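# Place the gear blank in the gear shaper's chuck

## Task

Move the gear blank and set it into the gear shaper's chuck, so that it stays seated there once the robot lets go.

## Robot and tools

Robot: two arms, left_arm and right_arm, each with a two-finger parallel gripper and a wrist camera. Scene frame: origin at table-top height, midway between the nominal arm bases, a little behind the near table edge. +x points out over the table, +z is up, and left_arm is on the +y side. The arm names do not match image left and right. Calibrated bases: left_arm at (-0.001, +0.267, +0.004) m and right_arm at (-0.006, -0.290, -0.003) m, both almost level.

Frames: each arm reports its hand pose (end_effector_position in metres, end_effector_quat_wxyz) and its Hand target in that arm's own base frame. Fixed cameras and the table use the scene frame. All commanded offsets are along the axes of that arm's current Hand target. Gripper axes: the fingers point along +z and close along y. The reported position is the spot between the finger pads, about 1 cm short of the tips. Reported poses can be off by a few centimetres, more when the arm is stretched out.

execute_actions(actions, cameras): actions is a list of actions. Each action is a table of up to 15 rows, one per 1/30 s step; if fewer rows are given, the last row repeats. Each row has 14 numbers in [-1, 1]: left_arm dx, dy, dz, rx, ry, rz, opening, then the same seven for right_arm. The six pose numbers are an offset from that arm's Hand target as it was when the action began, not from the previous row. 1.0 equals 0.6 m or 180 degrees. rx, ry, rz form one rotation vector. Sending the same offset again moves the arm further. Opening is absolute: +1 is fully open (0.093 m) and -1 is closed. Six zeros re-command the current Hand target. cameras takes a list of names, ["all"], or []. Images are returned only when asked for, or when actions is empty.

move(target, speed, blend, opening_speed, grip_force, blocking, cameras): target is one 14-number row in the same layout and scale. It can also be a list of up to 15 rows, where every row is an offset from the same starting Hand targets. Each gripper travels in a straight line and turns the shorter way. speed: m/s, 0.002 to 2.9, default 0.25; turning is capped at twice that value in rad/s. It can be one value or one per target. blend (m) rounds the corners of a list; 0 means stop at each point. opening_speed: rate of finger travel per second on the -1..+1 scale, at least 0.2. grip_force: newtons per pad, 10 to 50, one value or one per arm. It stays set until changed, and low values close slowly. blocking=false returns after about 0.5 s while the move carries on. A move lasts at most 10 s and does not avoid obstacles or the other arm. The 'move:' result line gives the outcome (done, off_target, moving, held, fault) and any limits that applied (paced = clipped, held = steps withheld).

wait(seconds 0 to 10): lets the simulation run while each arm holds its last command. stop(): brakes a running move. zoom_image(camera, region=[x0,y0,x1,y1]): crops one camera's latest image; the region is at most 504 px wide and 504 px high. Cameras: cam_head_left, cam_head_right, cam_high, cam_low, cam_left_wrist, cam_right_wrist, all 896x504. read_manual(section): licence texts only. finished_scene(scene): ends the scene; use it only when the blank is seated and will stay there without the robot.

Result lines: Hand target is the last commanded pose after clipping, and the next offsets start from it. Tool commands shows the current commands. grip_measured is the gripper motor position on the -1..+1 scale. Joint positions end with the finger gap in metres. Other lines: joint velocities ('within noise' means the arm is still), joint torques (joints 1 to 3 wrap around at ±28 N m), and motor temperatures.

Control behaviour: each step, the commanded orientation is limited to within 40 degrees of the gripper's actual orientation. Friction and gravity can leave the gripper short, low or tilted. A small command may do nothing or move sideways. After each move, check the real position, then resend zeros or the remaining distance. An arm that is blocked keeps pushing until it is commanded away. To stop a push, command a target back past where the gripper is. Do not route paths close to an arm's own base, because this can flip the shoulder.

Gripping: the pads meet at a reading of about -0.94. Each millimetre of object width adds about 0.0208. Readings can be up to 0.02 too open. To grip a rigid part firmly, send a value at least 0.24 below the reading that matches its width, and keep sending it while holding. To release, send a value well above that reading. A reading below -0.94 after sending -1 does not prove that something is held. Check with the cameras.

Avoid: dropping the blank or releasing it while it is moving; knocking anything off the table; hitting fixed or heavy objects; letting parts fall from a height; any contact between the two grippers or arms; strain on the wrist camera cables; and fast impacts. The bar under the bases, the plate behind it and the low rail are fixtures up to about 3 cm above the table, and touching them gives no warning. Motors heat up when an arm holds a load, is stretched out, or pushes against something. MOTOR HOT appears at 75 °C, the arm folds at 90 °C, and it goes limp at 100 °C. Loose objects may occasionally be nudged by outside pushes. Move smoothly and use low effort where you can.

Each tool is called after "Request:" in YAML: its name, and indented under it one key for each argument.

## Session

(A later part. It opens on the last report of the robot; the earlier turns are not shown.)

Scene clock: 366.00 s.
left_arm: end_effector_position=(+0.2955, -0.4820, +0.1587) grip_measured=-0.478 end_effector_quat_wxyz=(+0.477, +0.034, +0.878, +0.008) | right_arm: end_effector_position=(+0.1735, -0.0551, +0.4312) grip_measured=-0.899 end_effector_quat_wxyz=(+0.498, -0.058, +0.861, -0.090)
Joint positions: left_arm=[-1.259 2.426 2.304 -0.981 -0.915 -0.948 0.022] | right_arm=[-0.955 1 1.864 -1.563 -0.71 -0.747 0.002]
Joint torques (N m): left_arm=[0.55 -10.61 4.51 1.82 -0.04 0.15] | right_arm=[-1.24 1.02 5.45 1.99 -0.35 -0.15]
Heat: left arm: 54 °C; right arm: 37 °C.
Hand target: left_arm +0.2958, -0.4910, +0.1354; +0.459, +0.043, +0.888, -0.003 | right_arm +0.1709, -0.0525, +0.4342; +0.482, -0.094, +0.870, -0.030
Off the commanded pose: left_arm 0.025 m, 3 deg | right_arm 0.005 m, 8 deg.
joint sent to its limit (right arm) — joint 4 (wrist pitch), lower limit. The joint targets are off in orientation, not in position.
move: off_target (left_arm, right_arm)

Request:
wait:
  seconds: 0
  cameras: ["cam_head_left","cam_head_right","cam_low","cam_right_wrist"]

Request:
zoom_image:
  camera: "cam_low"
  region: [530, 246, 560, 276]

Request:
zoom_image:
  camera: "cam_head_left"
  region: [620, 180, 740, 260]

Scene clock: 378.10 s.
left_arm: end_effector_position=(+0.2955, -0.4820, +0.1587) grip_measured=-0.478 end_effector_quat_wxyz=(+0.477, +0.034, +0.878, +0.008) | right_arm: end_effector_position=(+0.1735, -0.0551, +0.4312) grip_measured=-0.899 end_effector_quat_wxyz=(+0.498, -0.058, +0.861, -0.090)
Joint positions: left_arm=[-1.259 2.426 2.304 -0.981 -0.915 -0.948 0.022] | right_arm=[-0.955 1 1.864 -1.563 -0.71 -0.747 0.002]
Joint torques (N m): left_arm=[0.59 -10.65 4.55 1.84 -0.01 0.14] | right_arm=[-1.13 1.02 5.46 1.98 -0.36 -0.17]
Heat: left arm: 54 °C; right arm: 37 °C.
Hand target: left_arm +0.2958, -0.4910, +0.1354; +0.459, +0.043, +0.888, -0.003 | right_arm +0.1709, -0.0525, +0.4342; +0.482, -0.094, +0.870, -0.030
Tool commands: left_gripper/opening=-0.7 right_gripper/opening=-0.9
Off the commanded pose: left_arm 0.025 m, 3 deg | right_arm 0.005 m, 8 deg.
camera_calibration:
cam_right_wrist: T_world_to_cam=[[-0.000771296, -0.980221, 0.197905, -0.139049], [-0.818467, -0.113088, -0.563314, 0.417912], [0.574553, -0.162413, -0.802191, 0.322821], [0, 0, 0, 1]] pos_world=[0.156462, -0.0366072, 0.521898]
Images, in order (width x height): cam_head_left 896x504, cam_head_right 896x504, cam_low 896x504, cam_right_wrist 896x504.

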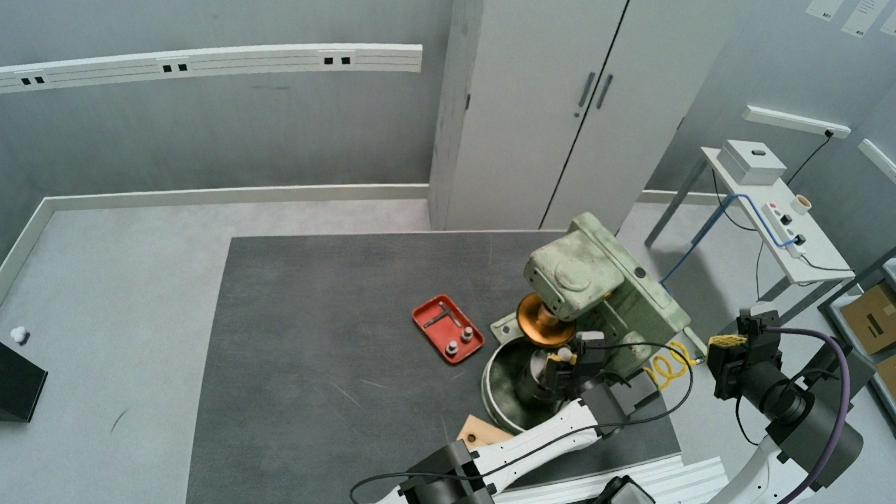

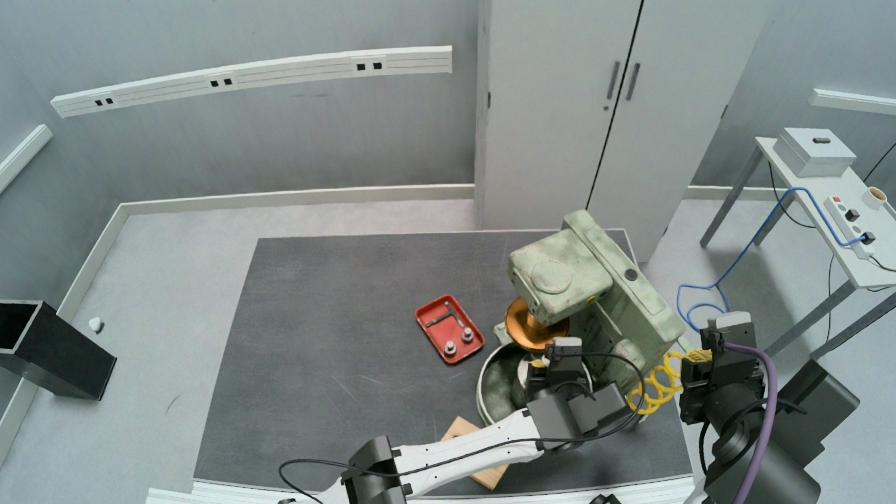

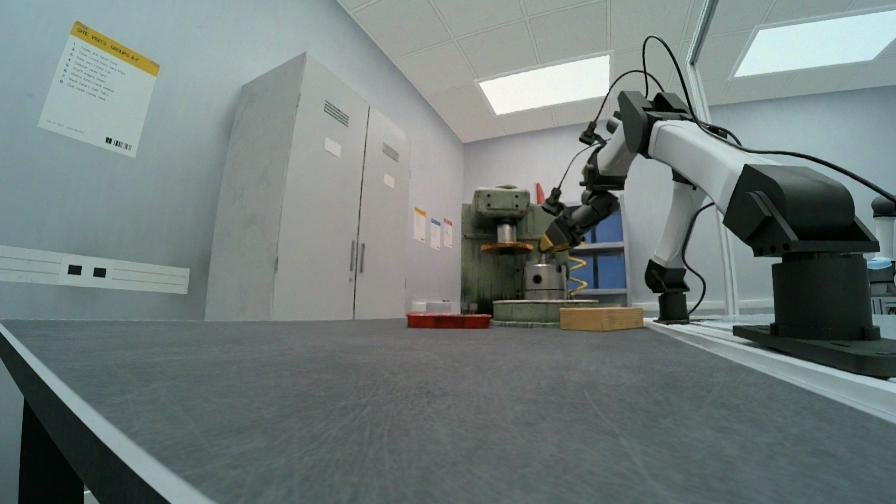

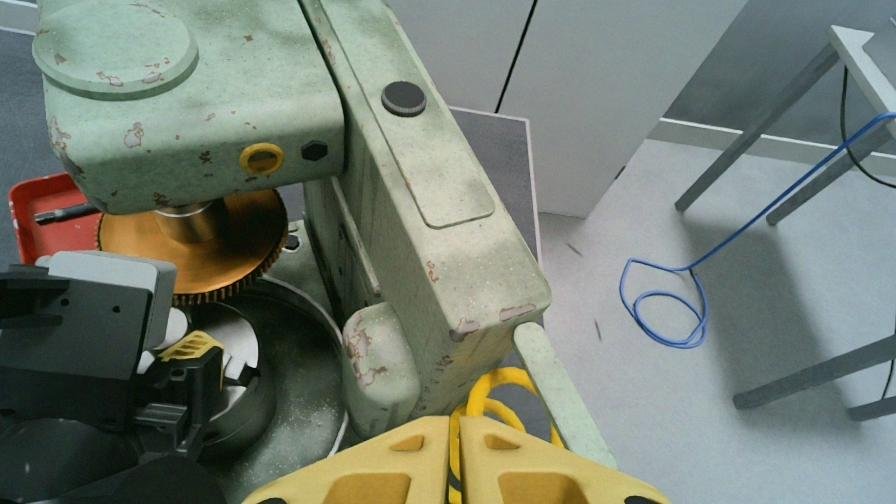

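Scaled by 16.800 from the camera's 896x504 image, which has a finer 1280x720 frame.

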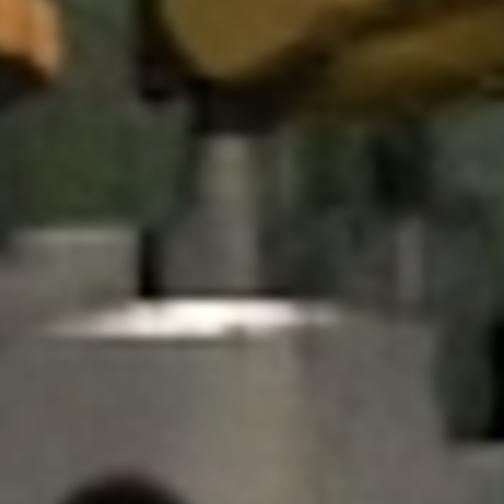

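Scaled by 4.200 from the camera's 896x504 image, which has a finer 1280x720 frame.

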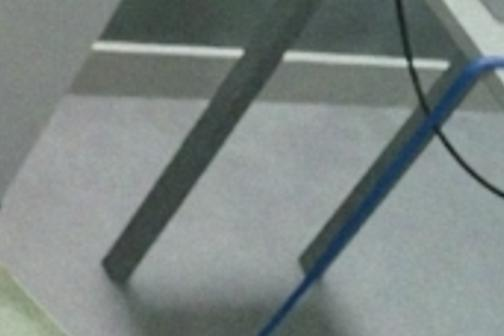

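Request:
zoom_image:
  camera: "cam_right_wrist"
  region: [140, 290, 280, 430]

Request:
zoom_image:
  camera: "cam_head_left"
  region: [520, 320, 600, 400]

Scaled by 3.600 from the camera's 896x504 image, which has a finer 1280x720 frame.

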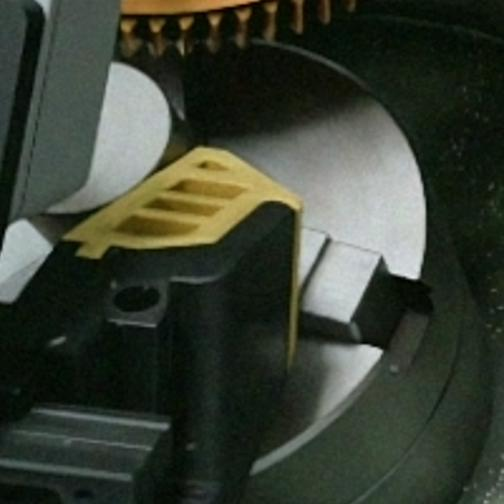

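Scaled by 6.300 from the camera's 896x504 image, which has a finer 1280x720 frame.

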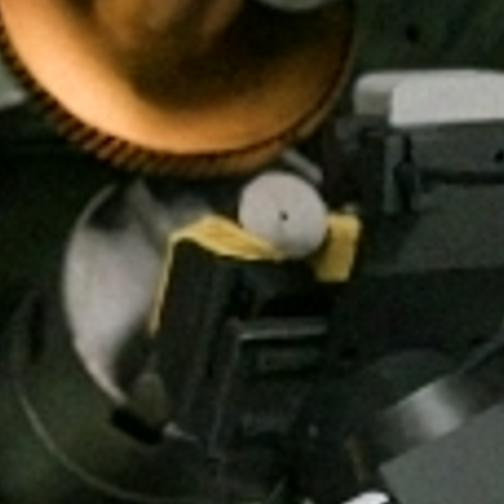

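Request:
wait:
  seconds: 0
  cameras: ["cam_left_wrist"]

Request:
zoom_image:
  camera: "cam_left_wrist"
  region: [240, 290, 660, 504]

Scene clock: 384.37 s.
left_arm: end_effector_position=(+0.2955, -0.4820, +0.1587) grip_measured=-0.478 end_effector_quat_wxyz=(+0.477, +0.034, +0.878, +0.008) | right_arm: end_effector_position=(+0.1735, -0.0551, +0.4312) grip_measured=-0.899 end_effector_quat_wxyz=(+0.498, -0.058, +0.861, -0.090)
Joint positions: left_arm=[-1.259 2.426 2.304 -0.981 -0.915 -0.948 0.022] | right_arm=[-0.955 1 1.864 -1.563 -0.71 -0.747 0.002]
Joint torques (N m): left_arm=[0.58 -10.58 4.51 1.83 -0.01 0.13] | right_arm=[-1.26 0.95 5.55 2.01 -0.36 -0.17]
Heat: left arm: 54 °C; right arm: 38 °C.
Hand target: left_arm +0.2958, -0.4910, +0.1354; +0.459, +0.043, +0.888, -0.003 | right_arm +0.1709, -0.0525, +0.4342; +0.482, -0.094, +0.870, -0.030
Tool commands: left_gripper/opening=-0.7 right_gripper/opening=-0.9
Off the commanded pose: left_arm 0.025 m, 3 deg | right_arm 0.005 m, 8 deg.
camera_calibration:
cam_left_wrist: T_world_to_cam=[[-0.048765, -0.997186, -0.056934, -0.454959], [-0.842883, 0.0716679, -0.533303, 0.405411], [0.535882, 0.0219822, -0.844006, 0.0702002], [0, 0, 0, 1]] pos_world=[0.281909, -0.484277, 0.249553]
Images, in order (width x height): cam_left_wrist 896x504.

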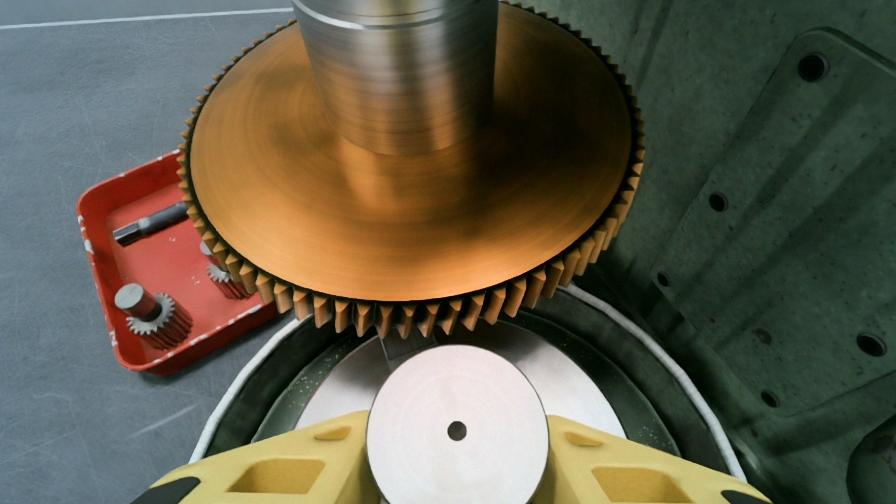

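Scaled by 1.200 from the camera's 896x504 image, which has a finer 1280x720 frame.

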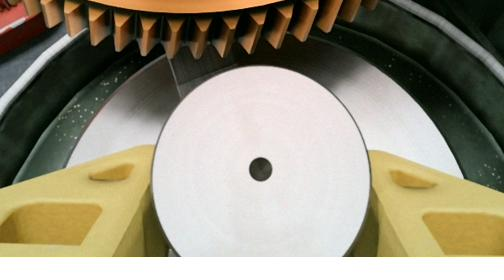

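Request:
move:
  target: [-0.011,0.0135,-0.0091,0,0.010,0.0,-0.7,0,0,0,0,0,0,-0.9]
  speed: 0.02

Scene clock: 407.87 s.
left_arm: end_effector_position=(+0.2953, -0.4819, +0.1584) grip_measured=-0.478 end_effector_quat_wxyz=(+0.476, +0.035, +0.879, +0.008) | right_arm: end_effector_position=(+0.1735, -0.0551, +0.4312) grip_measured=-0.899 end_effector_quat_wxyz=(+0.498, -0.058, +0.861, -0.090)
Joint positions: left_arm=[-1.259 2.426 2.304 -0.983 -0.913 -0.948 0.022] | right_arm=[-0.955 1 1.864 -1.563 -0.71 -0.747 0.002]
Joint torques (N m): left_arm=[1.54 -12.27 5.5 1.26 0.28 0.09] | right_arm=[-1.18 1.11 5.55 1.99 -0.38 -0.17]
Heat: left arm: 54 °C; right arm: 38 °C.
Hand target: left_arm +0.2958, -0.4832, +0.1442; +0.445, +0.044, +0.895, -0.002 | right_arm +0.1709, -0.0525, +0.4342; +0.482, -0.094, +0.870, -0.030
Off the commanded pose: left_arm 0.014 m, 4 deg | right_arm 0.005 m, 8 deg.
joint sent to its limit (right arm) — joint 4 (wrist pitch), lower limit. The joint targets are off in orientation, not in position.
move: off_target (left_arm, right_arm)

Request:
move:
  target:
    - [0.003,0.0135,-0.004,0,0.004,0.0,-0.7,0,0,0,0,0,0,-0.9]
  speed: 0.02

Scene clock: 411.00 s.
left_arm: end_effector_position=(+0.2954, -0.4805, +0.1541) grip_measured=-0.478 end_effector_quat_wxyz=(+0.466, +0.034, +0.884, -0.002) | right_arm: end_effector_position=(+0.1735, -0.0551, +0.4312) grip_measured=-0.899 end_effector_quat_wxyz=(+0.498, -0.058, +0.861, -0.090)
Joint positions: left_arm=[-1.252 2.4 2.252 -0.946 -0.881 -0.948 0.022] | right_arm=[-0.955 1 1.864 -1.563 -0.71 -0.747 0.002]
Joint torques (N m): left_arm=[1.13 -13.55 4.37 1.04 0.09 0.07] | right_arm=[-1.24 1.01 5.45 2.01 -0.37 -0.19]
Heat: left arm: 54 °C; right arm: 38 °C.
Hand target: left_arm +0.2934, -0.4749, +0.1445; +0.439, +0.044, +0.897, -0.002 | right_arm +0.1709, -0.0525, +0.4342; +0.482, -0.094, +0.870, -0.030
Off the commanded pose: left_arm 0.011 m, 4 deg | right_arm 0.005 m, 8 deg.
joint sent to its limit (right arm) — joint 4 (wrist pitch), lower limit. The joint targets are off in orientation, not in position.
move: off_target (left_arm, right_arm)

Request:
move:
  target:
    - [0.0065,0.0033,0.0025,0,0.002,0.004,-0.7,0,0,0,0,0,0,-0.9]
  speed: 0.02

Scene clock: 415.77 s.
left_arm: end_effector_position=(+0.2952, -0.4804, +0.1536) grip_measured=-0.478 end_effector_quat_wxyz=(+0.468, +0.035, +0.883, -0.006) | right_arm: end_effector_position=(+0.1735, -0.0551, +0.4312) grip_measured=-0.899 end_effector_quat_wxyz=(+0.498, -0.058, +0.861, -0.090)
Joint positions: left_arm=[-1.252 2.385 2.22 -0.917 -0.88 -0.938 0.022] | right_arm=[-0.955 1 1.864 -1.563 -0.71 -0.747 0.002]
Joint torques (N m): left_arm=[1.24 -13.37 4.21 0.91 0.12 0.07] | right_arm=[-1.13 1.1 5.42 2 -0.38 -0.16]
Motor temperatures (°C): left_arm=[25 55 38 31 22 25 26] | right_arm=[23 25 32 38 25 25 24]
Heat: left arm: 55 °C; right arm: 38 °C.
Hand target: left_arm +0.2924, -0.4727, +0.1406; +0.436, +0.049, +0.898, +0.001 | right_arm +0.1709, -0.0525, +0.4342; +0.482, -0.094, +0.870, -0.030
Off the commanded pose: left_arm 0.015 m, 4 deg | right_arm 0.005 m, 8 deg.
joint sent to its limit (right arm) — joint 4 (wrist pitch), lower limit. The joint targets are off in orientation, not in position.
move: off_target (left_arm, right_arm)

Request:
move:
  target:
    - [0.005,-0.002,0.003,0,0.004,0.01,-0.7,0,0,0,0,0,0,-0.9]
  speed: 0.02

Scene clock: 419.33 s.
left_arm: end_effector_position=(+0.2952, -0.4806, +0.1535) grip_measured=-0.478 end_effector_quat_wxyz=(+0.467, +0.039, +0.883, -0.004) | right_arm: end_effector_position=(+0.1735, -0.0551, +0.4312) grip_measured=-0.899 end_effector_quat_wxyz=(+0.498, -0.058, +0.861, -0.090)
Joint positions: left_arm=[-1.252 2.385 2.22 -0.917 -0.878 -0.931 0.022] | right_arm=[-0.955 1 1.864 -1.563 -0.71 -0.747 0.002]
Joint torques (N m): left_arm=[1.29 -12.75 4.78 0.82 0.24 0.22] | right_arm=[-1.14 0.98 5.48 2.02 -0.38 -0.16]
Motor temperatures (°C): left_arm=[25 57 38 31 22 25 26] | right_arm=[23 25 32 38 25 25 24]
Heat: left arm: 57 °C; right arm: 38 °C.
Hand target: left_arm +0.2918, -0.4737, +0.1370; +0.430, +0.063, +0.900, +0.008 | right_arm +0.1709, -0.0525, +0.4342; +0.482, -0.094, +0.870, -0.030
Off the commanded pose: left_arm 0.018 m, 6 deg | right_arm 0.005 m, 8 deg.
joint sent to its limit (right arm) — joint 4 (wrist pitch), lower limit. The joint targets are off in orientation, not in position.
move: off_target (left_arm, right_arm)

Request:
move:
  target:
    - [-0.0157,-0.005,-0.007,0,-0.018,-0.003,-0.7,0,0,0,0,0,0,-0.9]
  speed: 0.02

Scene clock: 425.37 s.
left_arm: end_effector_position=(+0.2957, -0.4806, +0.1543) grip_measured=-0.478 end_effector_quat_wxyz=(+0.469, +0.044, +0.882, -0.001) | right_arm: end_effector_position=(+0.1735, -0.0551, +0.4312) grip_measured=-0.899 end_effector_quat_wxyz=(+0.498, -0.058, +0.861, -0.090)
Joint positions: left_arm=[-1.252 2.385 2.22 -0.914 -0.883 -0.916 0.022] | right_arm=[-0.955 1 1.864 -1.563 -0.71 -0.747 0.002]
Joint torques (N m): left_arm=[0.54 -13.07 4.38 1.3 -0.22 0.24] | right_arm=[-1.2 1.09 5.46 1.99 -0.39 -0.18]
Motor temperatures (°C): left_arm=[25 60 38 30 22 25 26] | right_arm=[23 25 32 38 25 25 24]
Heat: left arm: 60 °C; right arm: 38 °C.
Hand target: left_arm +0.2941, -0.4776, +0.1468; +0.456, +0.059, +0.888, +0.004 | right_arm +0.1709, -0.0525, +0.4342; +0.482, -0.094, +0.870, -0.030
Off the commanded pose: left_arm 0.008 m, 3 deg | right_arm 0.005 m, 8 deg.
joint sent to its limit (right arm) — joint 4 (wrist pitch), lower limit. The joint targets are off in orientation, not in position.
move: off_target (left_arm, right_arm)

Request:
move:
  target:
    - [0,0,0,0,0,0,-0.22,0,0,0,0,0,0,-0.9]
  speed: 0.02
  opening_speed: 0.5
  cameras: ["cam_low","cam_left_wrist"]

Request:
zoom_image:
  camera: "cam_low"
  region: [515, 220, 565, 270]

Scene clock: 431.43 s.
left_arm: end_effector_position=(+0.2934, -0.4802, +0.1457) grip_measured=-0.222 end_effector_quat_wxyz=(+0.460, +0.054, +0.886, +0.003) | right_arm: end_effector_position=(+0.1735, -0.0551, +0.4312) grip_measured=-0.899 end_effector_quat_wxyz=(+0.498, -0.058, +0.861, -0.090)
Joint positions: left_arm=[-1.252 2.385 2.2 -0.909 -0.864 -0.906 0.035] | right_arm=[-0.955 1 1.864 -1.563 -0.71 -0.747 0.002]
Joint torques (N m): left_arm=[0.58 -13.18 5.7 1.28 -0.41 0.14] | right_arm=[-1.21 0.91 5.53 2 -0.39 -0.15]
Motor temperatures (°C): left_arm=[25 62 38 30 22 25 26] | right_arm=[23 25 32 38 25 25 24]
Heat: left arm: 62 °C; right arm: 38 °C.
Hand target: left_arm +0.2941, -0.4776, +0.1467; +0.456, +0.059, +0.888, +0.004 | right_arm +0.1709, -0.0525, +0.4342; +0.482, -0.094, +0.870, -0.030
Off the commanded pose: left_arm 0.003 m, 1 deg | right_arm 0.005 m, 8 deg.
joint sent to its limit (right arm) — joint 4 (wrist pitch), lower limit. The joint targets are off in orientation, not in position.
move: off_target (right_arm)
camera_calibration:
cam_left_wrist: T_world_to_cam=[[-0.090012, -0.99375, -0.066017, -0.438973], [-0.859179, 0.111005, -0.499489, 0.415463], [0.503696, 0.0117604, -0.863801, 0.0677459], [0, 0, 0, 1]] pos_world=[0.283321, -0.483145, 0.237058]
Images, in order (width x height): cam_low 896x504, cam_left_wrist 896x504.

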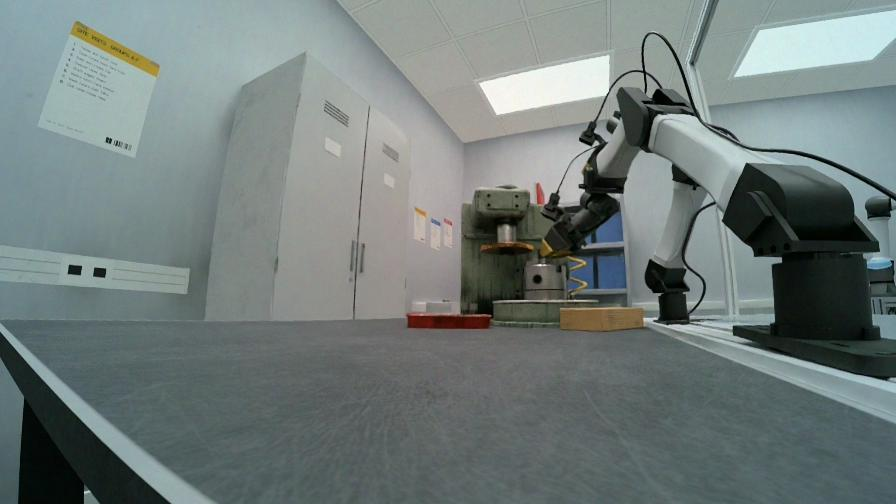

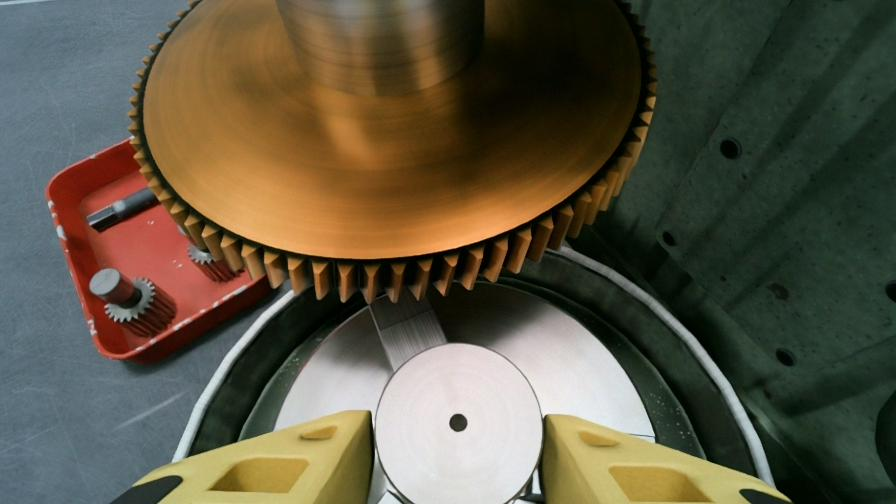

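Scaled by 10.080 from the camera's 896x504 image, which has a finer 1280x720 frame.

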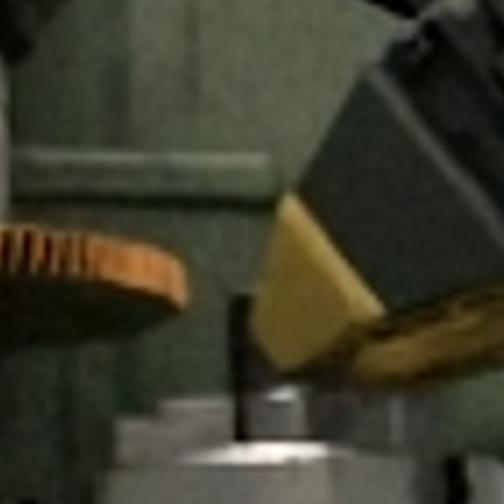

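Request:
move:
  target:
    - [0,0,0,0,0,0,0.2,0,0,0,0,0,0,-0.9]
    - [0,0,-0.2,0,0,0,0.2,0,0,0,0,0,0,-0.9]
  speed: 0.1
  cameras: ["cam_low","cam_left_wrist"]

Request:
zoom_image:
  camera: "cam_low"
  region: [515, 220, 565, 270]

Scene clock: 437.90 s.
left_arm: end_effector_position=(+0.1958, -0.4698, +0.2242) grip_measured=+0.198 end_effector_quat_wxyz=(+0.455, +0.062, +0.888, -0.003) | right_arm: end_effector_position=(+0.1735, -0.0551, +0.4312) grip_measured=-0.899 end_effector_quat_wxyz=(+0.498, -0.058, +0.861, -0.090)
Joint positions: left_arm=[-1.442 2.377 2.535 -1.453 -0.916 -1.165 0.055] | right_arm=[-0.955 1 1.864 -1.563 -0.71 -0.747 0.002]
Joint torques (N m): left_arm=[0.16 -9.32 7.3 0.72 -0.68 -0.05] | right_arm=[-1.13 1.09 5.52 2 -0.37 -0.17]
Motor temperatures (°C): left_arm=[25 64 38 30 22 25 26] | right_arm=[23 25 32 38 25 25 24]
Heat: left arm: 64 °C; right arm: 38 °C.
Hand target: left_arm +0.1969, -0.4720, +0.2169; +0.456, +0.059, +0.888, +0.004 | right_arm +0.1709, -0.0525, +0.4342; +0.482, -0.094, +0.870, -0.030
Off the commanded pose: left_arm 0.008 m, 1 deg | right_arm 0.005 m, 8 deg.
joint sent to its limit (right arm) — joint 4 (wrist pitch), lower limit. The joint targets are off in orientation, not in position.
move: off_target (right_arm)
camera_calibration:
cam_left_wrist: T_world_to_cam=[[-0.109856, -0.992043, -0.0614998, -0.428482], [-0.862527, 0.125896, -0.490099, 0.37513], [0.493942, -0.000795005, -0.869494, 0.18178], [0, 0, 0, 1]] pos_world=[0.1867, -0.472155, 0.315556]
Images, in order (width x height): cam_low 896x504, cam_left_wrist 896x504.

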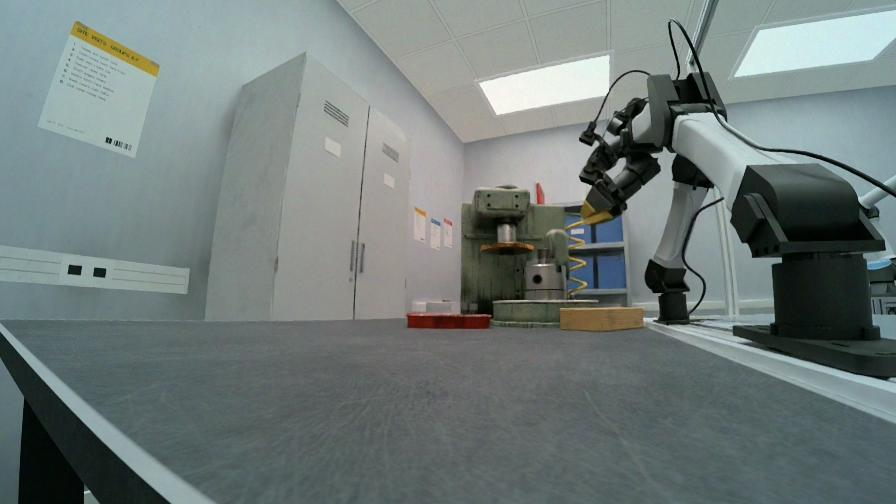

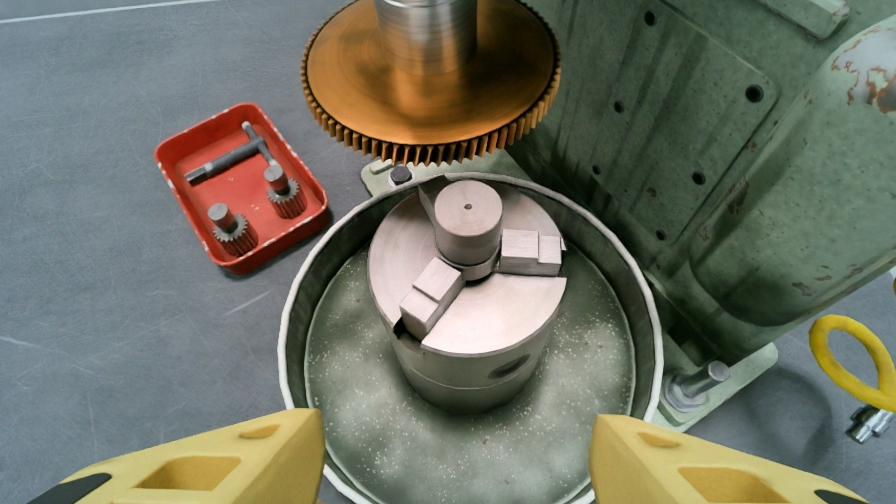

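Scaled by 10.080 from the camera's 896x504 image, which has a finer 1280x720 frame.

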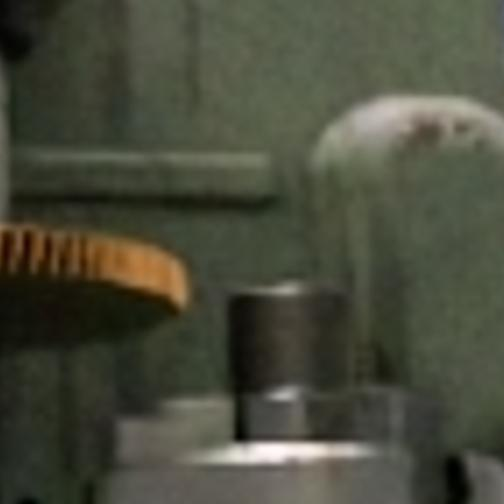

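Request:
zoom_image:
  camera: "cam_left_wrist"
  region: [390, 160, 570, 320]

Scaled by 2.800 from the camera's 896x504 image, which has a finer 1280x720 frame.

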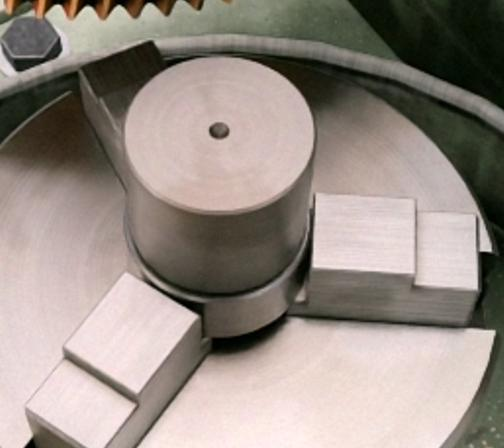

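Request:
finished_scene:
  scene: 2

The scene is finished: the task was done.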